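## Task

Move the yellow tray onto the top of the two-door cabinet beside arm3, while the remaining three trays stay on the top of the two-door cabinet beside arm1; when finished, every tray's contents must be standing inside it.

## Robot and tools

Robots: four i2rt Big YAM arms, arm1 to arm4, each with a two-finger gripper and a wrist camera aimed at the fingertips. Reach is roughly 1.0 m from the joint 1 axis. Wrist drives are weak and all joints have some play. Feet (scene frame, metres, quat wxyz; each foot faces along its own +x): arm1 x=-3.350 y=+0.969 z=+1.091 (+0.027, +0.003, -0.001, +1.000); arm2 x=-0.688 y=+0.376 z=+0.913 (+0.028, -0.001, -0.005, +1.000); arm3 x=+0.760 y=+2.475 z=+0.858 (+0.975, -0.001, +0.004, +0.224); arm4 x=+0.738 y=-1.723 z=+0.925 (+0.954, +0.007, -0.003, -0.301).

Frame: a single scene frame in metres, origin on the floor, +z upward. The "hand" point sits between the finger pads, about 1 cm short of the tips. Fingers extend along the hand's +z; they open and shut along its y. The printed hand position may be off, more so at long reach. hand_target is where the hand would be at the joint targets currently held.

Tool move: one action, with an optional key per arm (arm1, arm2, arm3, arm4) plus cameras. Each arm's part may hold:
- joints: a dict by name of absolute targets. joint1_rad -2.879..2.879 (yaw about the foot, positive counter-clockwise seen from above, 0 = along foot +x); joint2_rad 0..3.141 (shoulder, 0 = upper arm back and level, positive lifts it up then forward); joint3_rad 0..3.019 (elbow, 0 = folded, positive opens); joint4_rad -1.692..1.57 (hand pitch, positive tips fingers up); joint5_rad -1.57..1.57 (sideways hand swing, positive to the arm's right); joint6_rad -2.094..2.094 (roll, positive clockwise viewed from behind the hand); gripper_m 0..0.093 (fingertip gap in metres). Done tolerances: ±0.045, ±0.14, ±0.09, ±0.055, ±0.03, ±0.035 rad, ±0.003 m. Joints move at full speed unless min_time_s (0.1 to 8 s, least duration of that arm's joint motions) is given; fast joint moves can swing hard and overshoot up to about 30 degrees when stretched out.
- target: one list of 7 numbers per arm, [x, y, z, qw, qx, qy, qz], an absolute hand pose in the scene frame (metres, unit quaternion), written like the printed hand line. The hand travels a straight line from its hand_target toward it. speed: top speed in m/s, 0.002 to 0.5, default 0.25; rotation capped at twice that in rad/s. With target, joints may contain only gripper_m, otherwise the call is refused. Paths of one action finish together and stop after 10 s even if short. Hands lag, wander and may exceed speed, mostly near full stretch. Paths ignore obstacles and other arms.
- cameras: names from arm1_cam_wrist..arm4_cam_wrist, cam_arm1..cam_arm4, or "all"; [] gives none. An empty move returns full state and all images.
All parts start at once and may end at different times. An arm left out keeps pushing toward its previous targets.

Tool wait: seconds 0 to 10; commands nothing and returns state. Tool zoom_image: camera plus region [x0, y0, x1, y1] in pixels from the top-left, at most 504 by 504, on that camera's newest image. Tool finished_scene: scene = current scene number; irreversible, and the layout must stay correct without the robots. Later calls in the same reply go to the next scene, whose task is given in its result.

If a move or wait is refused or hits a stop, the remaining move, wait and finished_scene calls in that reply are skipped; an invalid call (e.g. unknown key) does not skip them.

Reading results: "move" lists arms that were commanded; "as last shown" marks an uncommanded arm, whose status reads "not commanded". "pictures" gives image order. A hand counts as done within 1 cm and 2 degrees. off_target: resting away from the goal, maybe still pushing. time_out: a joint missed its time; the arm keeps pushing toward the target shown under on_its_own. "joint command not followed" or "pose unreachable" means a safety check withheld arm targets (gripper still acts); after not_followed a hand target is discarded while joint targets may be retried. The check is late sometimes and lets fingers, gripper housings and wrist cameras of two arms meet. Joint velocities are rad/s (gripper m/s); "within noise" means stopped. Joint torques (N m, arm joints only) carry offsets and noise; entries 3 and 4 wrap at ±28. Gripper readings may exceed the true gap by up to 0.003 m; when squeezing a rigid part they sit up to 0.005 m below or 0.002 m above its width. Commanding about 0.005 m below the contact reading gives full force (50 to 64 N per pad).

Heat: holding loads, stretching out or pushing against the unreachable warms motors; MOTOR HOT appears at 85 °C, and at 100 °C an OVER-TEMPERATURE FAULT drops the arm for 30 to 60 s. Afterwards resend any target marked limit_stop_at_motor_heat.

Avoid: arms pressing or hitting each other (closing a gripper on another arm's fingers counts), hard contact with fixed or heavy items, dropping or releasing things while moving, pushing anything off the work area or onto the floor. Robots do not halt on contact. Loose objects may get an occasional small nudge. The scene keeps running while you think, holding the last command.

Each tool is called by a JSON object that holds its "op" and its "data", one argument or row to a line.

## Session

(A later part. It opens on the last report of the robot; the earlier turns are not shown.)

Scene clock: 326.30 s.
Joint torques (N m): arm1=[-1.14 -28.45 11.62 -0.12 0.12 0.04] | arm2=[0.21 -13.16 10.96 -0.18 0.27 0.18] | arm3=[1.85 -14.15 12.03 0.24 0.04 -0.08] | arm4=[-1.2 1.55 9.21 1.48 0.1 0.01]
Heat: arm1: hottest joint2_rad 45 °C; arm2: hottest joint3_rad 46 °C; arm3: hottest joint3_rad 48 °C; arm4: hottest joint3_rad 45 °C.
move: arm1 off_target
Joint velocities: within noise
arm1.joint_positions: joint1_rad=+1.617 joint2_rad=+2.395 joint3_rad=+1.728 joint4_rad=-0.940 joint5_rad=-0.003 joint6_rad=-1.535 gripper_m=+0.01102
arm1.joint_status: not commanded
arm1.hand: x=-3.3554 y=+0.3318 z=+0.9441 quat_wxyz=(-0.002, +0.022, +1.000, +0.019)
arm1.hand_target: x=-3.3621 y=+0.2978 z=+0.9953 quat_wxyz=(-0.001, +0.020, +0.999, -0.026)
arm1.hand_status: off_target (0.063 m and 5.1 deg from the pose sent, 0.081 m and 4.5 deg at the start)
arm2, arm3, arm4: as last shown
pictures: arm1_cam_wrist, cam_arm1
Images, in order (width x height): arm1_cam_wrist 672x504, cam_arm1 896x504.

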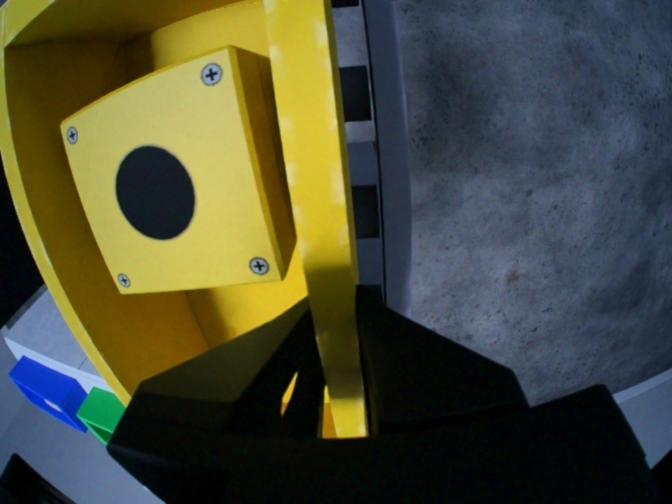

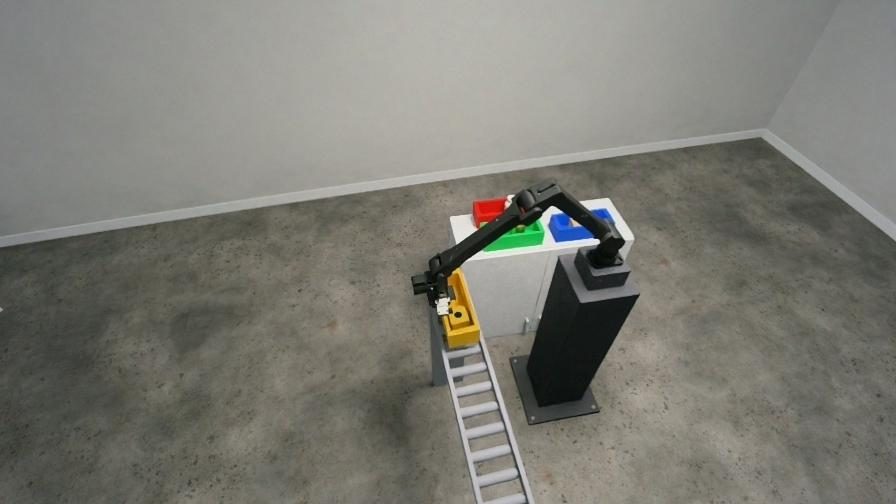

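{"op": "move", "data": {
  "arm1": {"target":[-3.362,0.293,0.96,0,0.020,0.9993,-0.030],"speed":0.1}
}}

{"op": "move", "data": {
  "arm1": {"target":[-3.362,0.295,0.94,0,0.020,0.9993,-0.030],"speed":0.1},
  "cameras": ["cam_arm1","arm1_cam_wrist"]
}}

{"op": "zoom_image", "data": {
  "camera": "cam_arm1",
  "region": [400, 220, 540, 360]
}}

Scene clock: 347.10 s.
Joint torques (N m): arm1=[-1.08 -26.17 11.36 0.75 0.12 0.04] | arm2=[0.44 -12.92 11.11 0.01 0.21 0.22] | arm3=[1.73 -14.21 12.03 0.23 0.05 -0.08] | arm4=[-1.2 1.85 9.21 1.48 0.11 0.03]
Heat: arm1: hottest joint2_rad 46 °C; arm2: hottest joint3_rad 46 °C; arm3: hottest joint3_rad 49 °C; arm4: hottest joint3_rad 45 °C.
move: arm1 off_target
Joint velocities: within noise
arm1.joint_positions: joint1_rad=+1.617 joint2_rad=+2.421 joint3_rad=+1.733 joint4_rad=-0.900 joint5_rad=-0.003 joint6_rad=-1.535 gripper_m=+0.01102
arm1.joint_status: not commanded
arm1.hand: x=-3.3555 y=+0.3269 z=+0.9292 quat_wxyz=(-0.002, +0.022, +1.000, +0.009)
arm1.hand_target: x=-3.3622 y=+0.2949 z=+0.9612 quat_wxyz=(+0.000, +0.020, +0.999, -0.030)
arm1.hand_status: off_target (0.046 m and 4.5 deg from the pose sent, 0.042 m and 5.5 deg at the start)
arm2, arm3, arm4: as last shown
pictures: none

Scene clock: 348.07 s.
Joint torques (N m): arm1=[-1.14 -24.53 11.07 0.84 -0.04 0.04] | arm2=[0.97 -13.16 10.97 0.09 0.29 0.18] | arm3=[1.67 -14.1 12.03 0.23 0.03 -0.08] | arm4=[-1.32 1.38 9.22 1.57 0.11 0.01]
Heat: arm1: hottest joint2_rad 46 °C; arm2: hottest joint3_rad 46 °C; arm3: hottest joint3_rad 49 °C; arm4: hottest joint3_rad 45 °C.
move: arm1 off_target
Joint velocities: within noise
arm1.joint_positions: joint1_rad=+1.617 joint2_rad=+2.430 joint3_rad=+1.733 joint4_rad=-0.869 joint5_rad=+0.002 joint6_rad=-1.535 gripper_m=+0.01102
arm1.joint_status: not commanded
arm1.hand: x=-3.3564 y=+0.3218 z=+0.9234 quat_wxyz=(-0.004, +0.022, +1.000, -0.002)
arm1.hand_target: x=-3.3621 y=+0.2961 z=+0.9411 quat_wxyz=(+0.000, +0.020, +0.999, -0.030)
arm1.hand_status: off_target (0.032 m and 3.3 deg from the pose sent, 0.034 m and 4.5 deg at the start)
arm2, arm3, arm4: as last shown
pictures: arm1_cam_wrist, cam_arm1
Images, in order (width x height): arm1_cam_wrist 672x504, cam_arm1 896x504.

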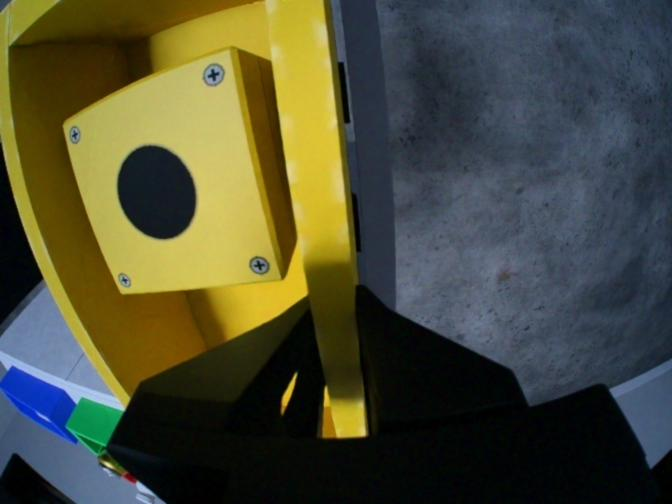

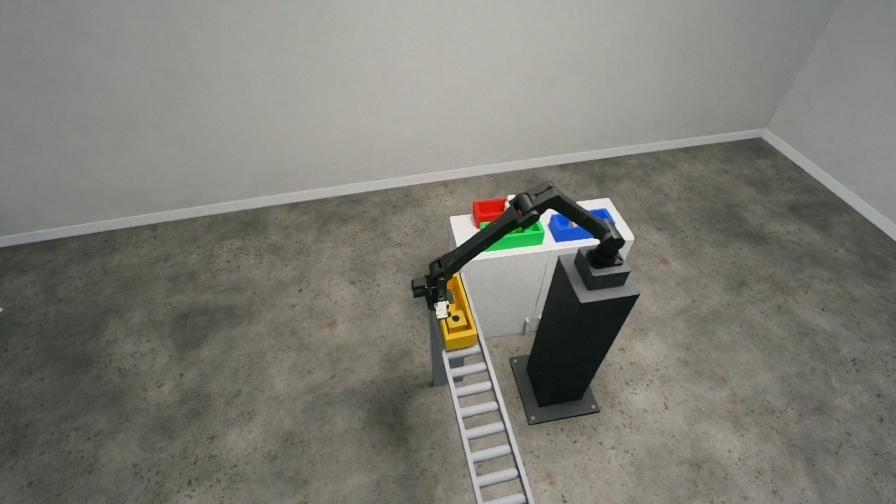

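Scaled by 3.600 from the camera's image (finer frame: 1280x720).

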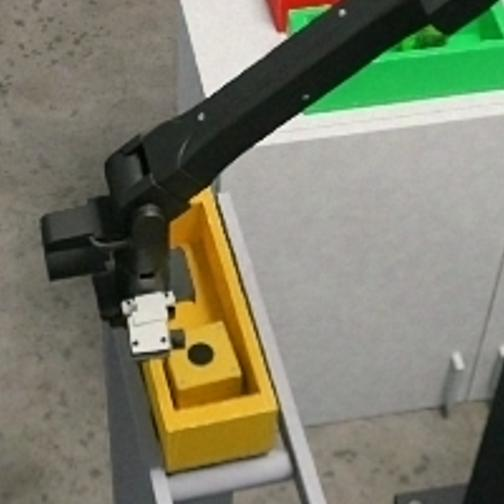

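{"op": "move", "data": {
  "arm1": {"target":[-3.362,0.301,0.915,0,0.020,0.9993,-0.026],"speed":0.1},
  "cameras": ["cam_arm1","arm1_cam_wrist"]
}}

{"op": "zoom_image", "data": {
  "camera": "cam_arm1",
  "region": [400, 220, 540, 360]
}}

Scene clock: 357.97 s.
Joint torques (N m): arm1=[-1.14 -22.53 10.25 1.39 -0.11 0.04] | arm2=[0.85 -13.27 11.22 0.01 0.25 0.19] | arm3=[1.73 -14.15 12.01 0.25 0.04 -0.08] | arm4=[-1.26 1.44 9.21 1.58 0.09 0.04]
Heat: arm1: hottest joint2_rad 46 °C; arm2: hottest joint3_rad 46 °C; arm3: hottest joint3_rad 49 °C; arm4: hottest joint3_rad 45 °C.
move: arm1 off_target
Joint velocities: within noise
arm1.joint_positions: joint1_rad=+1.617 joint2_rad=+2.440 joint3_rad=+1.734 joint4_rad=-0.847 joint5_rad=+0.004 joint6_rad=-1.535 gripper_m=+0.01102
arm1.joint_status: not commanded
arm1.hand: x=-3.3568 y=+0.3191 z=+0.9176 quat_wxyz=(-0.005, +0.022, +1.000, -0.008)
arm1.hand_target: x=-3.3620 y=+0.3019 z=+0.9156 quat_wxyz=(+0.000, +0.020, +0.999, -0.026)
arm1.hand_status: off_target (0.019 m and 2.1 deg from the pose sent, 0.023 m and 2.8 deg at the start)
arm2, arm3: as last shown
arm4.joint_positions: joint1_rad=-0.674 joint2_rad=+0.598 joint3_rad=+1.422 joint4_rad=-1.373 joint5_rad=+0.009 joint6_rad=+0.589 gripper_m=+0.09396
arm4.joint_status: not commanded
arm4.hand: x=+0.7921 y=-1.9387 z=+1.4740 quat_wxyz=(-0.457, -0.708, -0.513, +0.164)
arm4.hand_target: x=+0.7912 y=-1.9359 z=+1.4845 quat_wxyz=(-0.467, -0.703, -0.510, +0.168)
arm4.hand_status: not commanded
pictures: arm1_cam_wrist, cam_arm1
Images, in order (width x height): arm1_cam_wrist 672x504, cam_arm1 896x504.

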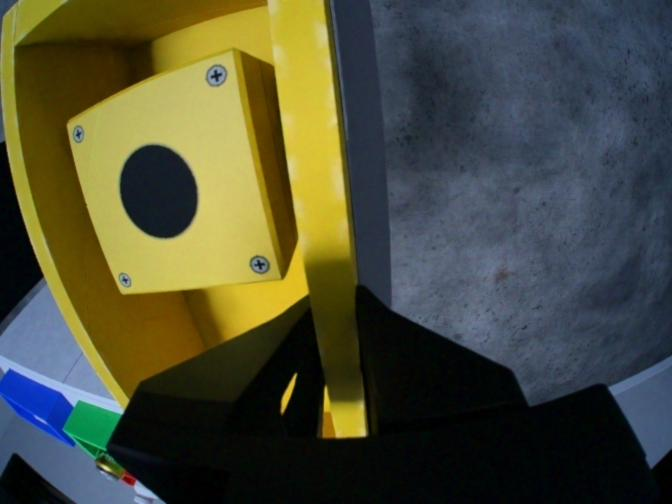

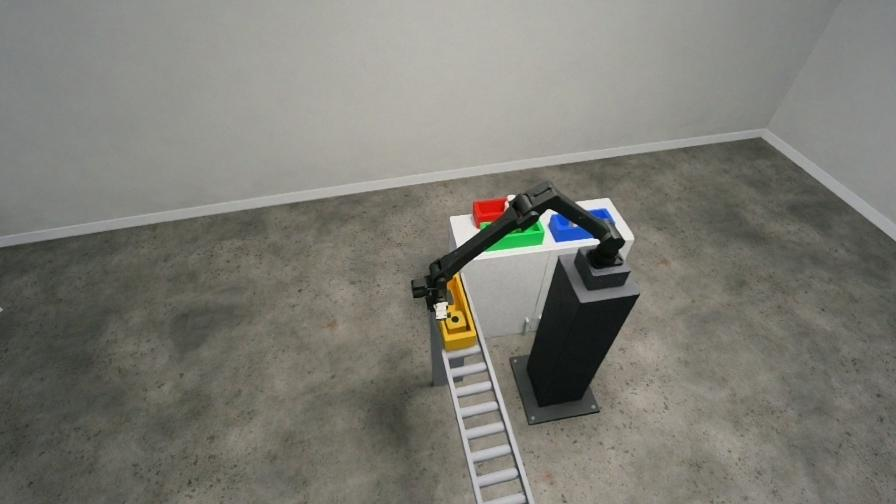

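Scaled by 3.600 from the camera's image (finer frame: 1280x720).

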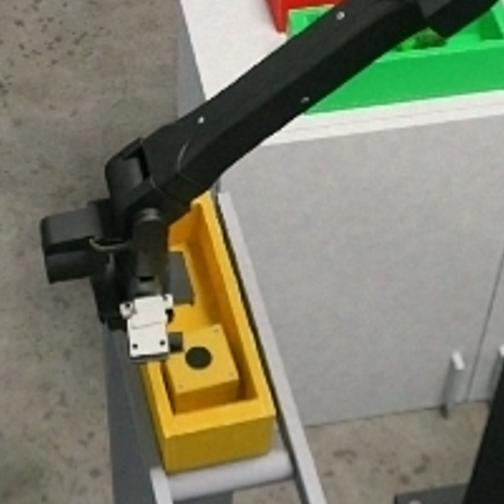

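{"op": "move", "data": {
  "arm1": {"target":[-3.362,0.318,0.94,0,0.020,0.9993,-0.018],"speed":0.1},
  "cameras": ["cam_arm1","arm1_cam_wrist"]
}}

{"op": "zoom_image", "data": {
  "camera": "cam_arm1",
  "region": [400, 220, 540, 360]
}}

Scene clock: 366.90 s.
Joint torques (N m): arm1=[-1.03 -26.93 6.43 0.59 -0.12 0.11] | arm2=[0.91 -13.57 11.21 -0.03 0.28 0.25] | arm3=[1.85 -14.1 12.04 0.25 0.05 -0.07] | arm4=[-1.03 1.49 9.36 1.55 0.09 0.01]
Heat: arm1: hottest joint2_rad 45 °C; arm2: hottest joint3_rad 46 °C; arm3: hottest joint3_rad 49 °C; arm4: hottest joint3_rad 45 °C.
move: arm1 off_target
Joint velocities: within noise
arm1.joint_positions: joint1_rad=+1.617 joint2_rad=+2.429 joint3_rad=+1.711 joint4_rad=-0.847 joint5_rad=+0.004 joint6_rad=-1.541 gripper_m=+0.01102
arm1.joint_status: not commanded
arm1.hand: x=-3.3567 y=+0.3271 z=+0.9178 quat_wxyz=(-0.005, +0.019, +1.000, -0.002)
arm1.hand_target: x=-3.3619 y=+0.3182 z=+0.9396 quat_wxyz=(+0.000, +0.020, +1.000, -0.018)
arm1.hand_status: off_target (0.025 m and 1.9 deg from the pose sent, 0.023 m and 1.2 deg at the start)
arm2, arm4: as last shown
arm3.joint_positions: joint1_rad=-1.225 joint2_rad=+1.609 joint3_rad=+1.242 joint4_rad=-1.270 joint5_rad=-0.010 joint6_rad=-1.328 gripper_m=+0.05507
arm3.joint_status: not commanded
arm3.hand: x=+1.0802 y=+2.1663 z=+0.9789 quat_wxyz=(+0.016, +0.273, -0.961, -0.031)
arm3.hand_target: x=+1.0990 y=+2.1512 z=+1.0006 quat_wxyz=(+0.000, +0.284, -0.959, +0.000)
arm3.hand_status: not commanded
pictures: arm1_cam_wrist, cam_arm1
Images, in order (width x height): arm1_cam_wrist 672x504, cam_arm1 896x504.

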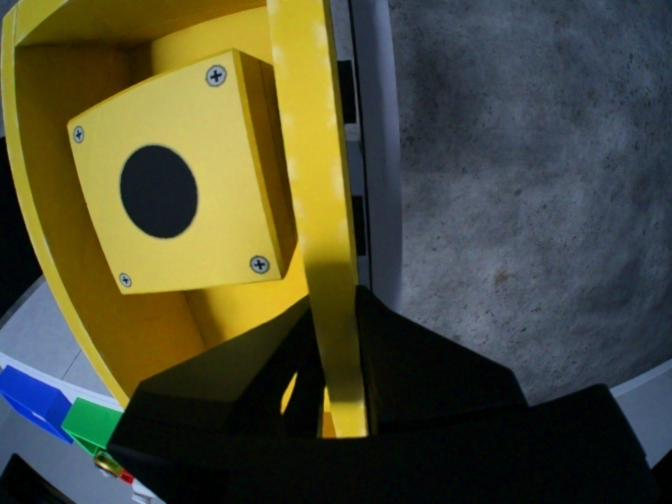

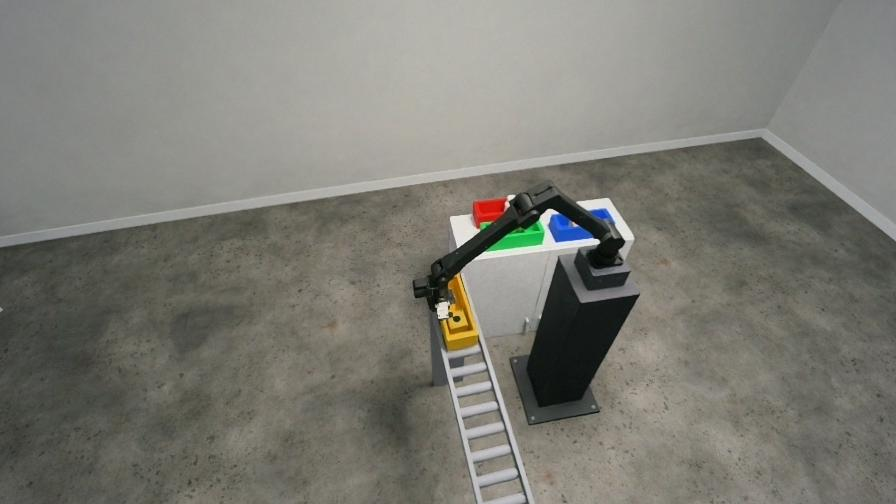

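Scaled by 3.600 from the camera's image (finer frame: 1280x720).

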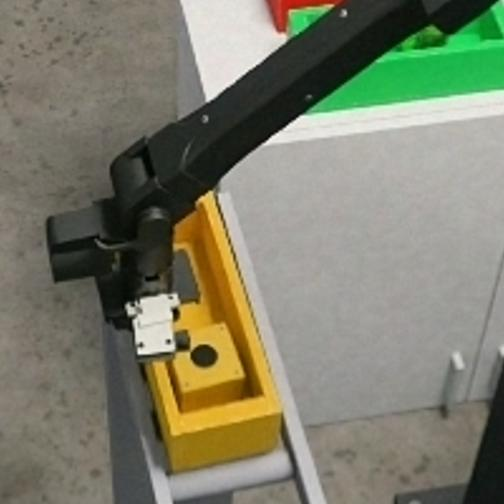

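{"op": "move", "data": {
  "arm1": {"target":[-3.362,0.322,0.905,0,0.020,0.9998,-0.016],"speed":0.1},
  "cameras": ["cam_arm1","arm1_cam_wrist"]
}}

{"op": "zoom_image", "data": {
  "camera": "cam_arm1",
  "region": [400, 220, 540, 360]
}}

Scene clock: 375.27 s.
Joint torques (N m): arm1=[-1.08 -22.77 6.58 1.91 -0.14 0.09] | arm2=[1.44 -13.57 11.08 -0.39 0.29 0.22] | arm3=[1.73 -14.1 12.03 0.23 0.04 -0.08] | arm4=[-1.08 1.2 9.21 1.52 0.1 0.01]
Heat: arm1: hottest joint2_rad 47 °C; arm2: hottest joint3_rad 46 °C; arm3: hottest joint3_rad 49 °C; arm4: hottest joint3_rad 45 °C.
move: arm1 off_target
Joint velocities: within noise
arm1.joint_positions: joint1_rad=+1.617 joint2_rad=+2.428 joint3_rad=+1.708 joint4_rad=-0.827 joint5_rad=+0.004 joint6_rad=-1.541 gripper_m=+0.01102
arm1.joint_status: not commanded
arm1.hand: x=-3.3567 y=+0.3235 z=+0.9172 quat_wxyz=(-0.005, +0.019, +1.000, -0.011)
arm1.hand_target: x=-3.3619 y=+0.3223 z=+0.9054 quat_wxyz=(+0.000, +0.020, +1.000, -0.016)
arm1.hand_status: off_target (0.013 m and 0.8 deg from the pose sent, 0.015 m and 1.7 deg at the start)
arm2.joint_positions: joint1_rad=+0.139 joint2_rad=+1.675 joint3_rad=+1.288 joint4_rad=-1.205 joint5_rad=-0.013 joint6_rad=+0.070 gripper_m=+0.05513
arm2.joint_status: not commanded
arm2.hand: x=-1.1639 y=+0.3332 z=+1.0202 quat_wxyz=(+0.001, +1.000, +0.007, +0.012)
arm2.hand_target: x=-1.1795 y=+0.3320 z=+1.0301 quat_wxyz=(+0.000, +1.000, +0.000, +0.000)
arm2.hand_status: not commanded
arm3, arm4: as last shown
pictures: arm1_cam_wrist, cam_arm1
Images, in order (width x height): arm1_cam_wrist 672x504, cam_arm1 896x504.

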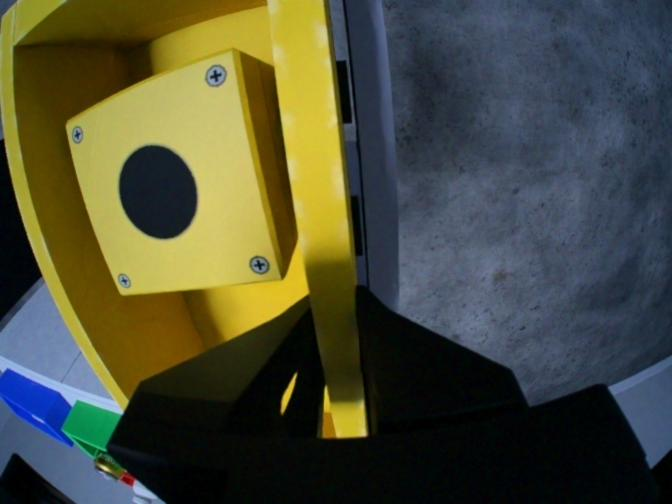

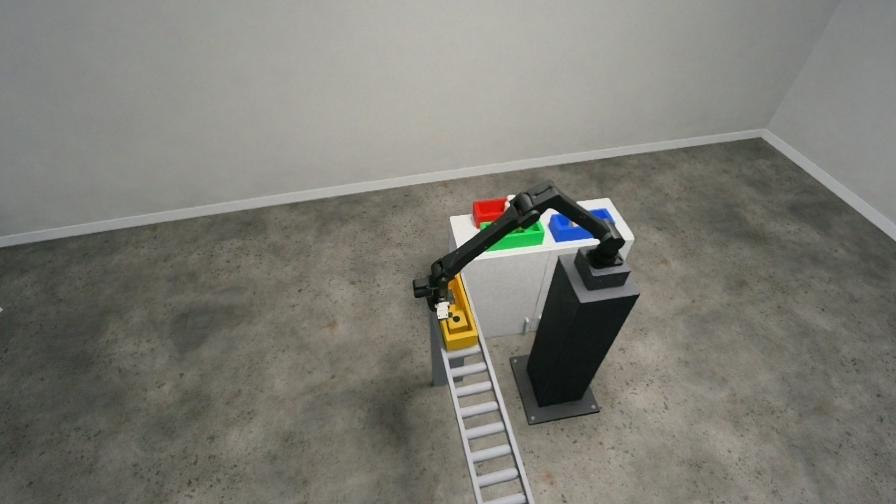

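Scaled by 3.600 from the camera's image (finer frame: 1280x720).

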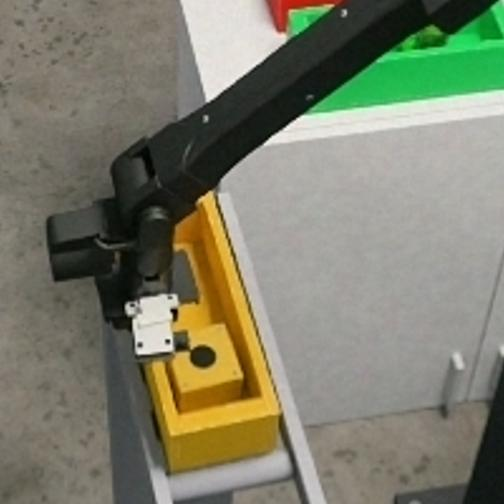

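{"op": "move", "data": {
  "arm1": {"joints":{"gripper_m":0.04}}
}}

{"op": "move", "data": {
  "arm1": {"target":[-3.362,0.33,1.15,0,0.020,0.9998,0],"speed":0.45},
  "cameras": ["cam_arm1"]
}}

{"op": "wait", "data": {
  "seconds": 6,
  "cameras": ["cam_arm2","arm2_cam_wrist"]
}}

Scene clock: 385.07 s.
Joint torques (N m): arm1=[-1.38 -22.77 6.61 1.17 0.11 0.1] | arm2=[0.91 -13.68 11.23 0.02 0.23 0.14] | arm3=[1.79 -14.1 12.03 0.24 0.04 -0.08] | arm4=[-1.08 1.49 9.28 1.59 0.11 0.02]
Heat: arm1: hottest joint2_rad 47 °C; arm2: hottest joint3_rad 46 °C; arm3: hottest joint3_rad 49 °C; arm4: hottest joint3_rad 45 °C.
move: arm1 done
Joint velocities: within noise
arm1.joint_positions: joint1_rad=+1.616 joint2_rad=+2.429 joint3_rad=+1.708 joint4_rad=-0.809 joint5_rad=-0.003 joint6_rad=-1.541 gripper_m=+0.03984
arm1.joint_status: all done
arm1.hand: x=-3.3558 y=+0.3194 z=+0.9167 quat_wxyz=(-0.001, +0.019, +1.000, -0.019)
arm1.hand_target: x=-3.3619 y=+0.3223 z=+0.9053 quat_wxyz=(+0.000, +0.020, +1.000, -0.016)
arm1.hand_status: not commanded
arm2, arm3, arm4: as last shown
pictures: none

Scene clock: 386.67 s.
Joint torques (N m): arm1=[-1.14 -21.25 11.21 0.24 0.13 0.07] | arm2=[0.85 -13.92 11.21 -0.06 0.25 0.18] | arm3=[1.73 -14.21 12 0.23 0.04 -0.08] | arm4=[-1.03 1.49 9.28 1.58 0.08 0.02]
Heat: arm1: hottest joint2_rad 47 °C; arm2: hottest joint3_rad 46 °C; arm3: hottest joint3_rad 49 °C; arm4: hottest joint3_rad 45 °C.
move: arm1 done
Joint velocities: within noise
arm1.joint_positions: joint1_rad=+1.614 joint2_rad=+2.089 joint3_rad=+1.772 joint4_rad=-1.256 joint5_rad=-0.004 joint6_rad=-1.541 gripper_m=+0.03992
arm1.joint_status: not commanded
arm1.hand: x=-3.3558 y=+0.3380 z=+1.1488 quat_wxyz=(-0.001, +0.020, +1.000, +0.002)
arm1.hand_target: x=-3.3621 y=+0.3303 z=+1.1500 quat_wxyz=(+0.000, +0.020, +1.000, +0.000)
arm1.hand_status: done (0.010 m and 0.3 deg from the pose sent, 0.234 m and 2.2 deg at the start; pose on its path clipped on 11 of 48 steps)
arm2, arm3, arm4: as last shown
Images, in order (width x height): cam_arm1 896x504.

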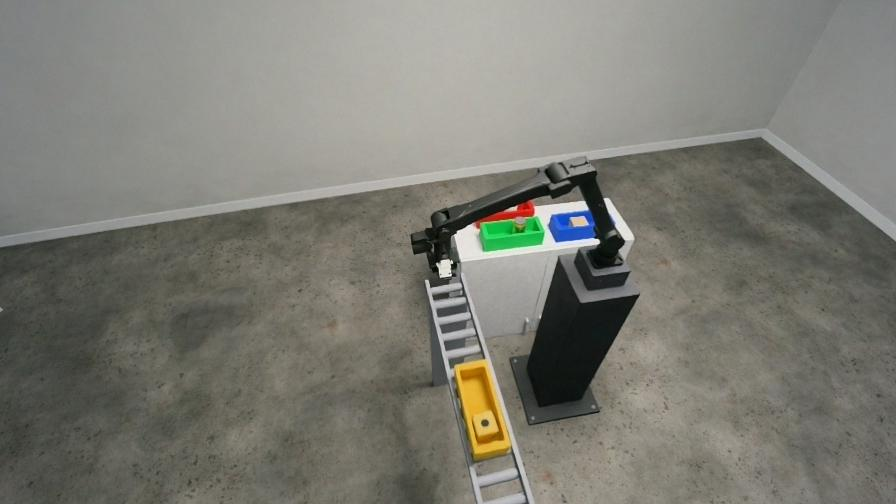

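Scene clock: 392.67 s.
Joint torques (N m): arm1=[-0.91 -21.3 11.23 0.21 0.13 0.06] | arm2=[0.97 -12.04 11.25 0.13 0.25 0.2] | arm3=[1.79 -14.1 12.03 0.25 0.03 -0.08] | arm4=[-1.08 1.55 9.24 1.59 0.08 0.01]
Heat: arm1: hottest joint2_rad 47 °C; arm2: hottest joint3_rad 46 °C; arm3: hottest joint3_rad 49 °C; arm4: hottest joint3_rad 45 °C.
Joint velocities: within noise
arm1.joint_positions: joint1_rad=+1.614 joint2_rad=+2.089 joint3_rad=+1.772 joint4_rad=-1.256 joint5_rad=-0.004 joint6_rad=-1.541 gripper_m=+0.03992
arm1.joint_status: not commanded
arm1.hand: x=-3.3558 y=+0.3380 z=+1.1488 quat_wxyz=(-0.001, +0.020, +1.000, +0.002)
arm1.hand_target: x=-3.3621 y=+0.3303 z=+1.1500 quat_wxyz=(+0.000, +0.020, +1.000, +0.000)
arm1.hand_status: done (0.010 m and 0.3 deg from the pose sent, 0.234 m and 2.2 deg at the start; pose on its path clipped on 11 of 48 steps)
arm2.joint_positions: joint1_rad=+0.139 joint2_rad=+1.675 joint3_rad=+1.288 joint4_rad=-1.205 joint5_rad=-0.013 joint6_rad=+0.070 gripper_m=+0.05513
arm2.joint_status: not commanded
arm2.hand: x=-1.1639 y=+0.3332 z=+1.0202 quat_wxyz=(+0.001, +1.000, +0.007, +0.012)
arm2.hand_target: x=-1.1795 y=+0.3320 z=+1.0301 quat_wxyz=(+0.000, +1.000, +0.000, +0.000)
arm2.hand_status: not commanded
arm3.joint_positions: joint1_rad=-1.225 joint2_rad=+1.609 joint3_rad=+1.242 joint4_rad=-1.270 joint5_rad=-0.010 joint6_rad=-1.328 gripper_m=+0.05507
arm3.joint_status: not commanded
arm3.hand: x=+1.0802 y=+2.1663 z=+0.9789 quat_wxyz=(+0.016, +0.273, -0.961, -0.031)
arm3.hand_target: x=+1.0990 y=+2.1512 z=+1.0006 quat_wxyz=(+0.000, +0.284, -0.959, +0.000)
arm3.hand_status: not commanded
arm4.joint_positions: joint1_rad=-0.674 joint2_rad=+0.598 joint3_rad=+1.422 joint4_rad=-1.373 joint5_rad=+0.009 joint6_rad=+0.589 gripper_m=+0.09396
arm4.joint_status: not commanded
arm4.hand: x=+0.7921 y=-1.9387 z=+1.4740 quat_wxyz=(-0.457, -0.708, -0.513, +0.164)
arm4.hand_target: x=+0.7912 y=-1.9359 z=+1.4845 quat_wxyz=(-0.467, -0.703, -0.510, +0.168)
arm4.hand_status: not commanded
wait: 6.00 s; at rest by 0.27 s
pictures: arm2_cam_wrist, cam_arm2
Images, in order (width x height): arm2_cam_wrist 672x504, cam_arm2 896x504.

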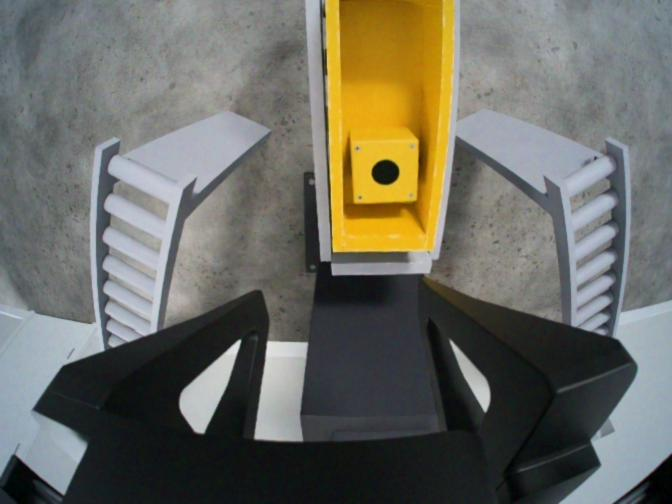

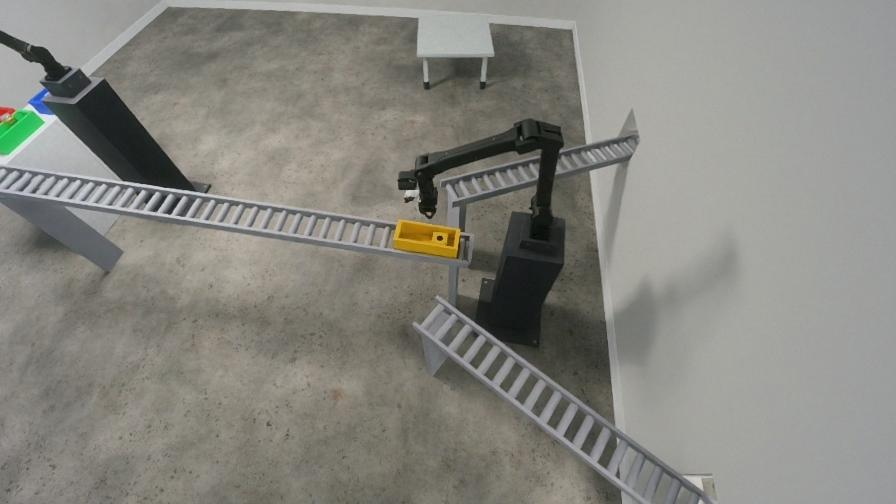

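{"op": "move", "data": {
  "arm2": {"target":[-1.180,0.331,0.85,0,1,0.002,-0.010],"speed":0.3},
  "cameras": ["arm2_cam_wrist"]
}}

Scene clock: 404.13 s.
Joint torques (N m): arm1=[-1.26 -21.25 11.22 0.29 0.13 0.07] | arm2=[1.9 -15.09 6.94 0.87 0.3 0.2] | arm3=[1.73 -14.1 12 0.23 0.04 -0.08] | arm4=[-1.03 1.55 9.25 1.51 0.11 0.02]
Heat: arm1: hottest joint2_rad 45 °C; arm2: hottest joint3_rad 46 °C; arm3: hottest joint3_rad 49 °C; arm4: hottest joint3_rad 45 °C.
move: arm2 done
Joint velocities: within noise
arm1, arm3, arm4: as last shown
arm2.joint_positions: joint1_rad=+0.139 joint2_rad=+1.936 joint3_rad=+1.129 joint4_rad=-0.764 joint5_rad=-0.012 joint6_rad=+0.072 gripper_m=+0.05513
arm2.joint_status: not commanded
arm2.hand: x=-1.1709 y=+0.3344 z=+0.8484 quat_wxyz=(+0.001, +1.000, +0.006, +0.001)
arm2.hand_target: x=-1.1799 y=+0.3309 z=+0.8502 quat_wxyz=(+0.000, +1.000, +0.002, -0.010)
arm2.hand_status: done (0.010 m and 1.4 deg from the pose sent, 0.171 m and 2.6 deg at the start)
Images, in order (width x height): arm2_cam_wrist 672x504.

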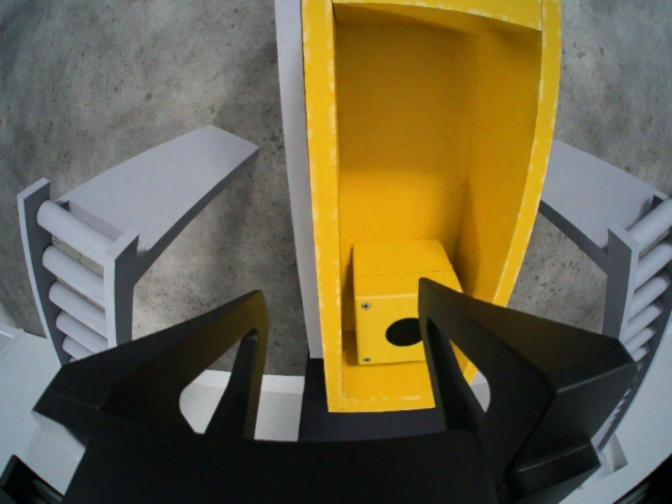

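{"op": "move", "data": {
  "arm2": {"target":[-1.180,0.320,0.80,0,1,0.002,-0.010],"speed":0.2},
  "cameras": ["arm2_cam_wrist"]
}}

Scene clock: 432.23 s.
Joint torques (N m): arm1=[-1.14 -21.25 11.22 0.28 0.12 0.06] | arm2=[1.67 -15.74 5.72 0.76 0.29 0.21] | arm3=[1.67 -14.15 12.03 0.23 0.04 -0.08] | arm4=[-1.26 1.9 9.25 1.55 0.1 -0.03]
Heat: arm1: hottest joint2_rad 43 °C; arm2: hottest joint3_rad 42 °C; arm3: hottest joint3_rad 49 °C; arm4: hottest joint3_rad 45 °C.
move: arm2 done
Joint velocities: within noise
arm1, arm3, arm4: as last shown
arm2.joint_positions: joint1_rad=+0.162 joint2_rad=+2.036 joint3_rad=+1.129 joint4_rad=-0.654 joint5_rad=-0.011 joint6_rad=+0.095 gripper_m=+0.05513
arm2.joint_status: not commanded
arm2.hand: x=-1.1750 y=+0.3233 z=+0.8017 quat_wxyz=(+0.001, +1.000, +0.006, -0.003)
arm2.hand_target: x=-1.1799 y=+0.3201 z=+0.8002 quat_wxyz=(+0.000, +1.000, +0.002, -0.010)
arm2.hand_status: done (0.006 m and 0.9 deg from the pose sent, 0.051 m and 1.4 deg at the start)
Images, in order (width x height): arm2_cam_wrist 672x504.

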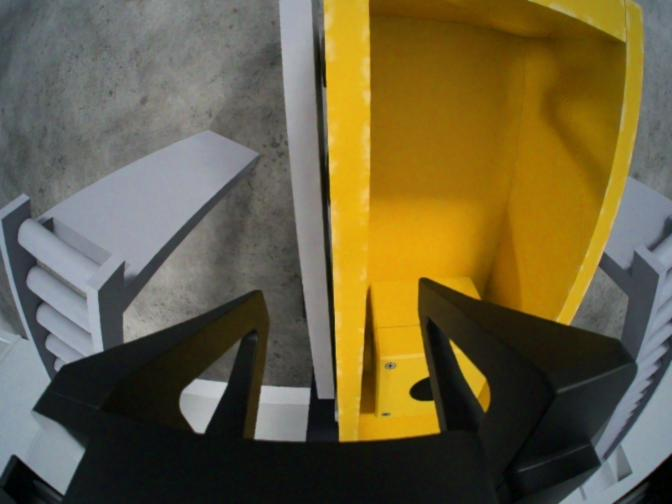

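{"op": "move", "data": {
  "arm2": {"target":[-1.180,0.319,0.757,0,1,0.002,-0.008],"speed":0.2}
}}

{"op": "move", "data": {
  "arm2": {"joints":{"gripper_m":0.004}}
}}

{"op": "move", "data": {
  "arm2": {"target":[-1.184,0.319,0.84,0,1,0.002,-0.022],"speed":0.15},
  "cameras": ["arm2_cam_wrist","cam_arm2"]
}}

Scene clock: 458.57 s.
Joint torques (N m): arm1=[-0.97 -21.19 11.15 0.29 0.13 0.05] | arm2=[0.38 -16.73 5.85 0.61 0.27 0.2] | arm3=[1.79 -14.1 12.01 0.23 0.03 -0.08] | arm4=[-1.14 1.61 9.18 1.59 0.09 0.02]
Heat: arm1: hottest joint2_rad 42 °C; arm2: hottest joint3_rad 39 °C; arm3: hottest joint3_rad 50 °C; arm4: hottest joint3_rad 45 °C.
move: arm2 off_target
Joint velocities: within noise
arm1, arm3, arm4: as last shown
arm2.joint_positions: joint1_rad=+0.162 joint2_rad=+2.132 joint3_rad=+1.129 joint4_rad=-0.571 joint5_rad=-0.011 joint6_rad=+0.098 gripper_m=+0.05513
arm2.joint_status: not commanded
arm2.hand: x=-1.1704 y=+0.3242 z=+0.7569 quat_wxyz=(+0.001, +1.000, +0.004, +0.003)
arm2.hand_target: x=-1.1798 y=+0.3191 z=+0.7572 quat_wxyz=(+0.000, +1.000, +0.002, -0.008)
arm2.hand_status: off_target (0.011 m and 1.3 deg from the pose sent, 0.045 m and 0.7 deg at the start)
pictures: none

Scene clock: 459.30 s.
Joint torques (N m): arm1=[-1.03 -21.36 11.26 0.25 0.12 0.05] | arm2=[1.9 -16.38 5.79 0.54 0.19 0.01] | arm3=[1.79 -14.15 12.03 0.23 0.04 -0.08] | arm4=[-1.14 1.55 9.16 1.48 0.1 0.01]
Heat: arm1: hottest joint2_rad 42 °C; arm2: hottest joint3_rad 39 °C; arm3: hottest joint3_rad 50 °C; arm4: hottest joint3_rad 45 °C.
move: arm2 off_target
Joint velocities: within noise
arm1, arm3, arm4: as last shown
arm2.joint_positions: joint1_rad=+0.163 joint2_rad=+2.132 joint3_rad=+1.129 joint4_rad=-0.569 joint5_rad=-0.010 joint6_rad=+0.110 gripper_m=+0.01143
arm2.joint_status: gripper_m off_target (ended at +0.01145, target +0.00400)
arm2.hand: x=-1.1707 y=+0.3241 z=+0.7569 quat_wxyz=(+0.000, +1.000, -0.001, +0.002)
arm2.hand_target: x=-1.1798 y=+0.3190 z=+0.7572 quat_wxyz=(+0.000, +1.000, +0.002, -0.008)
arm2.hand_status: not commanded
pictures: none

Scene clock: 460.67 s.
Joint torques (N m): arm1=[-0.85 -21.25 11.21 0.2 0.13 0.07] | arm2=[0.79 -20.13 6.53 -0.57 0.41 0.04] | arm3=[1.79 -14.15 12 0.23 0.04 -0.08] | arm4=[-1.14 1.32 9.22 1.62 0.1 0.02]
Heat: arm1: hottest joint2_rad 42 °C; arm2: hottest joint3_rad 39 °C; arm3: hottest joint3_rad 50 °C; arm4: hottest joint3_rad 46 °C.
move: arm2 off_target
Joint velocities: within noise
arm1, arm3, arm4: as last shown
arm2.joint_positions: joint1_rad=+0.163 joint2_rad=+2.001 joint3_rad=+1.119 joint4_rad=-0.681 joint5_rad=-0.010 joint6_rad=+0.110 gripper_m=+0.01143
arm2.joint_status: not commanded
arm2.hand: x=-1.1718 y=+0.3232 z=+0.8160 quat_wxyz=(+0.001, +1.000, -0.001, -0.003)
arm2.hand_target: x=-1.1836 y=+0.3190 z=+0.8395 quat_wxyz=(+0.000, +1.000, +0.002, -0.022)
arm2.hand_status: off_target (0.027 m and 2.2 deg from the pose sent, 0.084 m and 2.8 deg at the start)
Images, in order (width x height): arm2_cam_wrist 672x504, cam_arm2 896x504.

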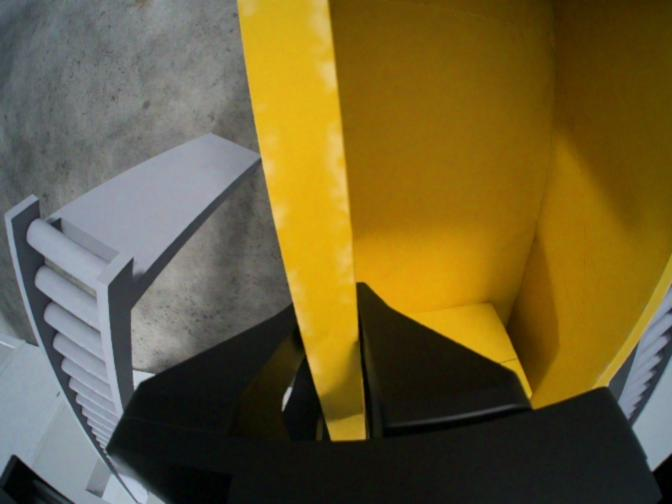

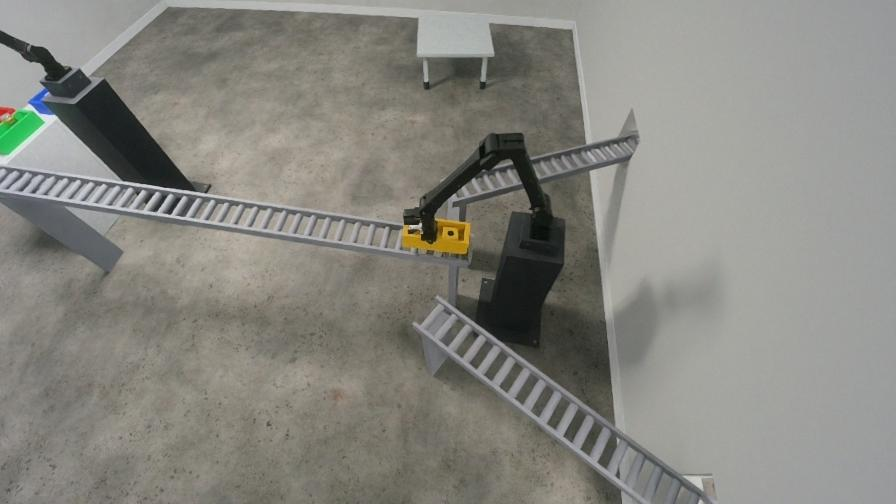

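{"op": "move", "data": {
  "arm2": {"target":[-1.188,0.319,1.06,0,1,0.002,-0.022],"speed":0.25}
}}

{"op": "move", "data": {
  "arm2": {"joints":{"joint1_rad":-0.80,"joint6_rad":-1.41},"min_time_s":3},
  "cameras": ["arm2_cam_wrist","cam_arm2"]
}}

Scene clock: 480.73 s.
Joint torques (N m): arm1=[-0.85 -21.3 11.23 0.31 0.12 0.06] | arm2=[0.67 -17.79 12.26 -0.58 0.38 -0.03] | arm3=[1.73 -14.1 12.01 0.25 0.04 -0.08] | arm4=[-0.97 1.85 9.24 1.54 0.08 0.01]
Heat: arm1: hottest joint2_rad 42 °C; arm2: hottest joint3_rad 39 °C; arm3: hottest joint3_rad 50 °C; arm4: hottest joint3_rad 46 °C.
move: arm2 off_target
Joint velocities: within noise
arm1, arm3, arm4: as last shown
arm2.joint_positions: joint1_rad=+0.163 joint2_rad=+1.691 joint3_rad=+1.311 joint4_rad=-1.219 joint5_rad=-0.010 joint6_rad=+0.110 gripper_m=+0.01143
arm2.joint_status: not commanded
arm2.hand: x=-1.1677 y=+0.3218 z=+1.0207 quat_wxyz=(-0.001, +1.000, -0.001, +0.016)
arm2.hand_target: x=-1.1859 y=+0.3192 z=+1.0598 quat_wxyz=(+0.000, +1.000, +0.002, -0.022)
arm2.hand_status: off_target (0.044 m and 4.3 deg from the pose sent, 0.245 m and 2.2 deg at the start)
pictures: none

Scene clock: 484.60 s.
Joint torques (N m): arm1=[-1.2 -21.25 11.23 0.27 0.13 0.06] | arm2=[1.61 -17.03 12.38 -0.54 0.32 -0.07] | arm3=[1.79 -14.04 12.03 0.24 0.03 -0.08] | arm4=[-1.14 1.73 9.26 1.51 0.11 0.02]
Heat: arm1: hottest joint2_rad 42 °C; arm2: hottest joint3_rad 40 °C; arm3: hottest joint3_rad 50 °C; arm4: hottest joint3_rad 46 °C.
move: arm2 done
Joint velocities: within noise
arm1, arm3, arm4: as last shown
arm2.joint_positions: joint1_rad=-0.802 joint2_rad=+1.691 joint3_rad=+1.311 joint4_rad=-1.231 joint5_rad=-0.011 joint6_rad=-1.399 gripper_m=+0.01143
arm2.joint_status: all done
arm2.hand: x=-1.0032 y=+0.7363 z=+1.0248 quat_wxyz=(+0.017, +0.963, +0.268, +0.006)
arm2.hand_target: x=-1.0171 y=+0.7523 z=+1.0640 quat_wxyz=(-0.024, +0.961, +0.274, -0.010)
arm2.hand_status: not commanded
Images, in order (width x height): arm2_cam_wrist 672x504, cam_arm2 896x504.

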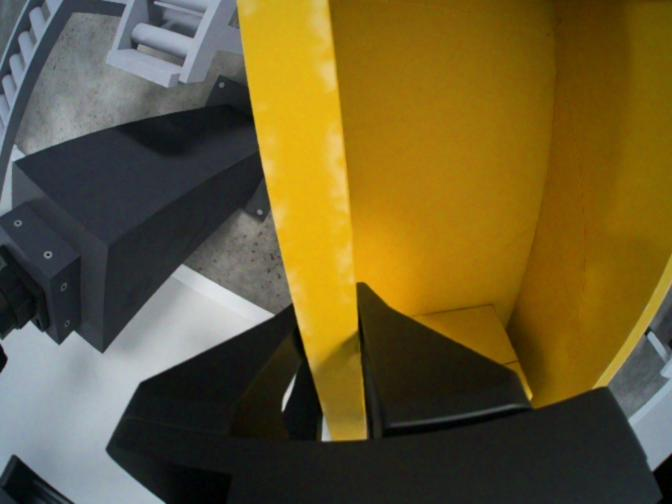

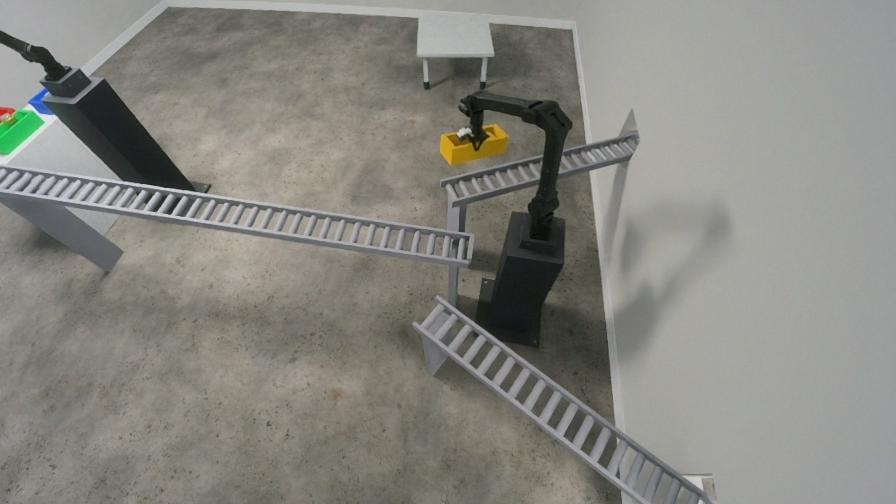

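{"op": "move", "data": {
  "arm2": {"target":[-1.027,0.763,0.90,-0.03,0.9715,0.235,-0.012],"speed":0.2},
  "cameras": ["arm2_cam_wrist","cam_arm2"]
}}

{"op": "zoom_image", "data": {
  "camera": "cam_arm2",
  "region": [410, 110, 550, 250]
}}

Scene clock: 513.87 s.
Joint torques (N m): arm1=[-0.97 -21.25 11.23 0.21 0.12 0.08] | arm2=[0.67 -17.32 7.94 0.79 0.51 0.22] | arm3=[1.79 -14.15 12.01 0.25 0.04 -0.08] | arm4=[-1.08 1.61 9.26 1.48 0.1 0]
Heat: arm1: hottest joint2_rad 41 °C; arm2: hottest joint3_rad 45 °C; arm3: hottest joint3_rad 50 °C; arm4: hottest joint3_rad 46 °C.
move: arm2 off_target
Joint velocities: within noise
arm1.joint_positions: joint1_rad=+1.614 joint2_rad=+2.089 joint3_rad=+1.772 joint4_rad=-1.256 joint5_rad=-0.004 joint6_rad=-1.541 gripper_m=+0.03992
arm1.joint_status: not commanded
arm1.hand: x=-3.3558 y=+0.3380 z=+1.1488 quat_wxyz=(-0.001, +0.020, +1.000, +0.002)
arm1.hand_target: x=-3.3621 y=+0.3303 z=+1.1500 quat_wxyz=(+0.000, +0.020, +1.000, +0.000)
arm1.hand_status: not commanded
arm2.joint_positions: joint1_rad=-0.802 joint2_rad=+1.904 joint3_rad=+1.181 joint4_rad=-0.853 joint5_rad=-0.011 joint6_rad=-1.342 gripper_m=+0.01143
arm2.joint_status: not commanded
arm2.hand: x=-1.0133 y=+0.7494 z=+0.8815 quat_wxyz=(+0.001, +0.971, +0.240, -0.002)
arm2.hand_target: x=-1.0265 y=+0.7624 z=+0.9004 quat_wxyz=(-0.030, +0.971, +0.235, -0.012)
arm2.hand_status: off_target (0.027 m and 3.8 deg from the pose sent, 0.130 m and 6.9 deg at the start)
arm3.joint_positions: joint1_rad=-1.225 joint2_rad=+1.609 joint3_rad=+1.242 joint4_rad=-1.270 joint5_rad=-0.010 joint6_rad=-1.328 gripper_m=+0.05507
arm3.joint_status: not commanded
arm3.hand: x=+1.0802 y=+2.1663 z=+0.9789 quat_wxyz=(+0.016, +0.273, -0.961, -0.031)
arm3.hand_target: x=+1.0990 y=+2.1512 z=+1.0006 quat_wxyz=(+0.000, +0.284, -0.959, +0.000)
arm3.hand_status: not commanded
arm4.joint_positions: joint1_rad=-0.674 joint2_rad=+0.598 joint3_rad=+1.422 joint4_rad=-1.373 joint5_rad=+0.009 joint6_rad=+0.589 gripper_m=+0.09396
arm4.joint_status: not commanded
arm4.hand: x=+0.7921 y=-1.9387 z=+1.4740 quat_wxyz=(-0.457, -0.708, -0.513, +0.164)
arm4.hand_target: x=+0.7912 y=-1.9359 z=+1.4845 quat_wxyz=(-0.467, -0.703, -0.510, +0.168)
arm4.hand_status: not commanded
Images, in order (width x height): arm2_cam_wrist 672x504, cam_arm2 896x504.

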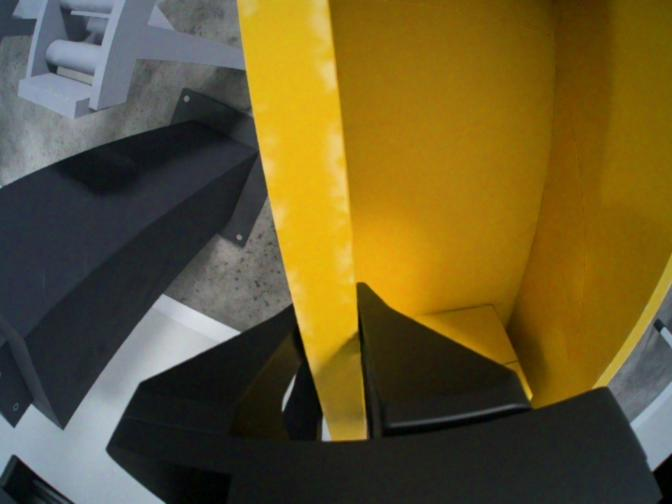

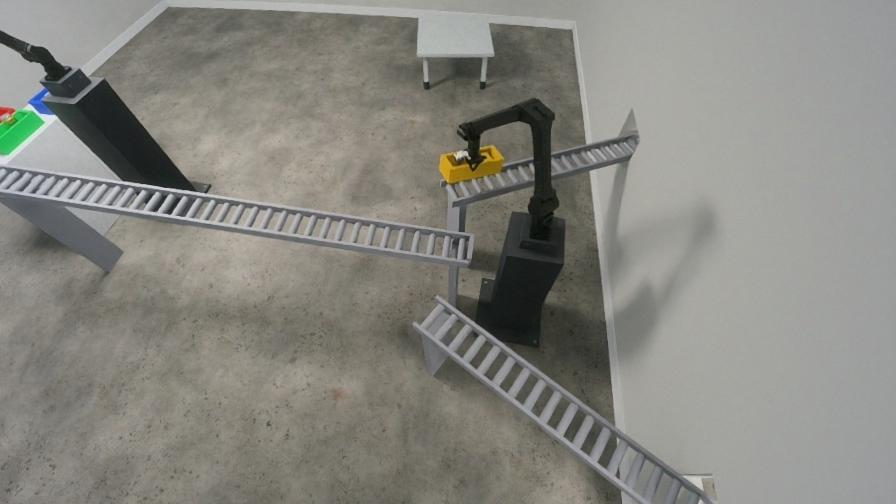

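Scaled by 3.600 from the camera's image (finer frame: 1280x720).

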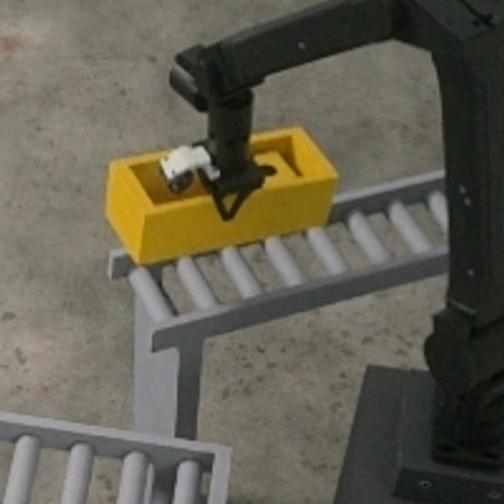

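{"op": "move", "data": {
  "arm2": {"target":[-1.037,0.780,0.865,-0.03,0.9715,0.235,-0.012],"speed":0.15},
  "cameras": ["arm2_cam_wrist","cam_arm2"]
}}

{"op": "zoom_image", "data": {
  "camera": "cam_arm2",
  "region": [410, 110, 550, 250]
}}

Scene clock: 560.93 s.
Joint torques (N m): arm1=[-1.03 -21.25 11.25 0.21 0.12 0.06] | arm2=[0.15 -18.84 9.74 0.29 0.43 0.14] | arm3=[1.79 -14.15 12.03 0.23 0.04 -0.08] | arm4=[-0.79 1.49 9.28 1.5 0.07 0]
Heat: arm1: hottest joint2_rad 41 °C; arm2: hottest joint3_rad 42 °C; arm3: hottest joint3_rad 51 °C; arm4: hottest joint3_rad 46 °C.
move: arm2 off_target
Joint velocities: within noise
arm1, arm3, arm4: as last shown
arm2.joint_positions: joint1_rad=-0.802 joint2_rad=+2.001 joint3_rad=+1.187 joint4_rad=-0.795 joint5_rad=-0.011 joint6_rad=-1.342 gripper_m=+0.01143
arm2.joint_status: not commanded
arm2.hand: x=-1.0128 y=+0.7493 z=+0.8371 quat_wxyz=(+0.015, +0.971, +0.240, +0.006)
arm2.hand_target: x=-1.0356 y=+0.7784 z=+0.8666 quat_wxyz=(-0.030, +0.972, +0.235, -0.012)
arm2.hand_status: off_target (0.048 m and 5.6 deg from the pose sent, 0.042 m and 3.7 deg at the start)
Images, in order (width x height): arm2_cam_wrist 672x504, cam_arm2 896x504.

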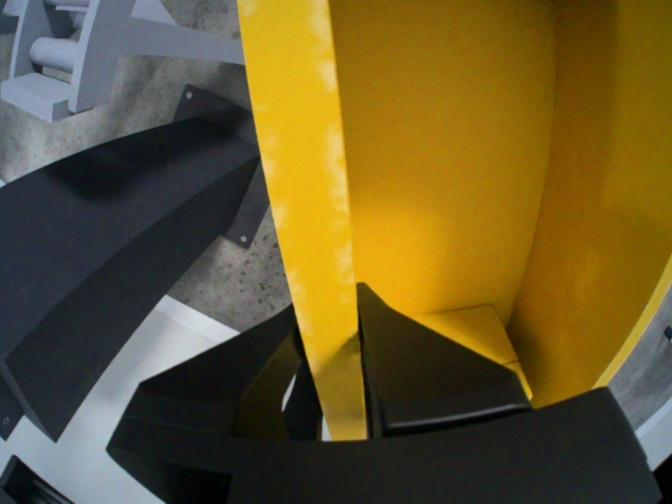

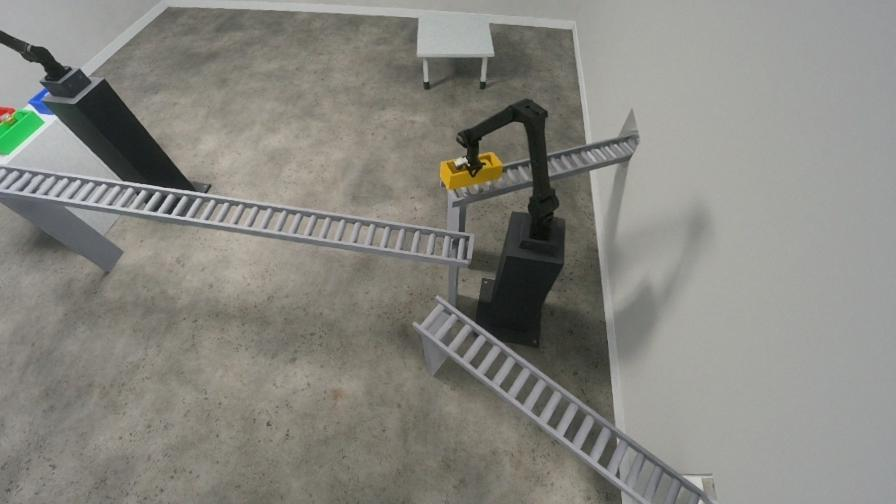

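Scaled by 3.600 from the camera's image (finer frame: 1280x720).

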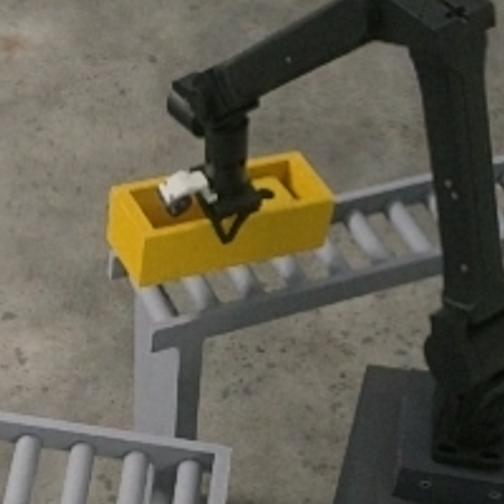

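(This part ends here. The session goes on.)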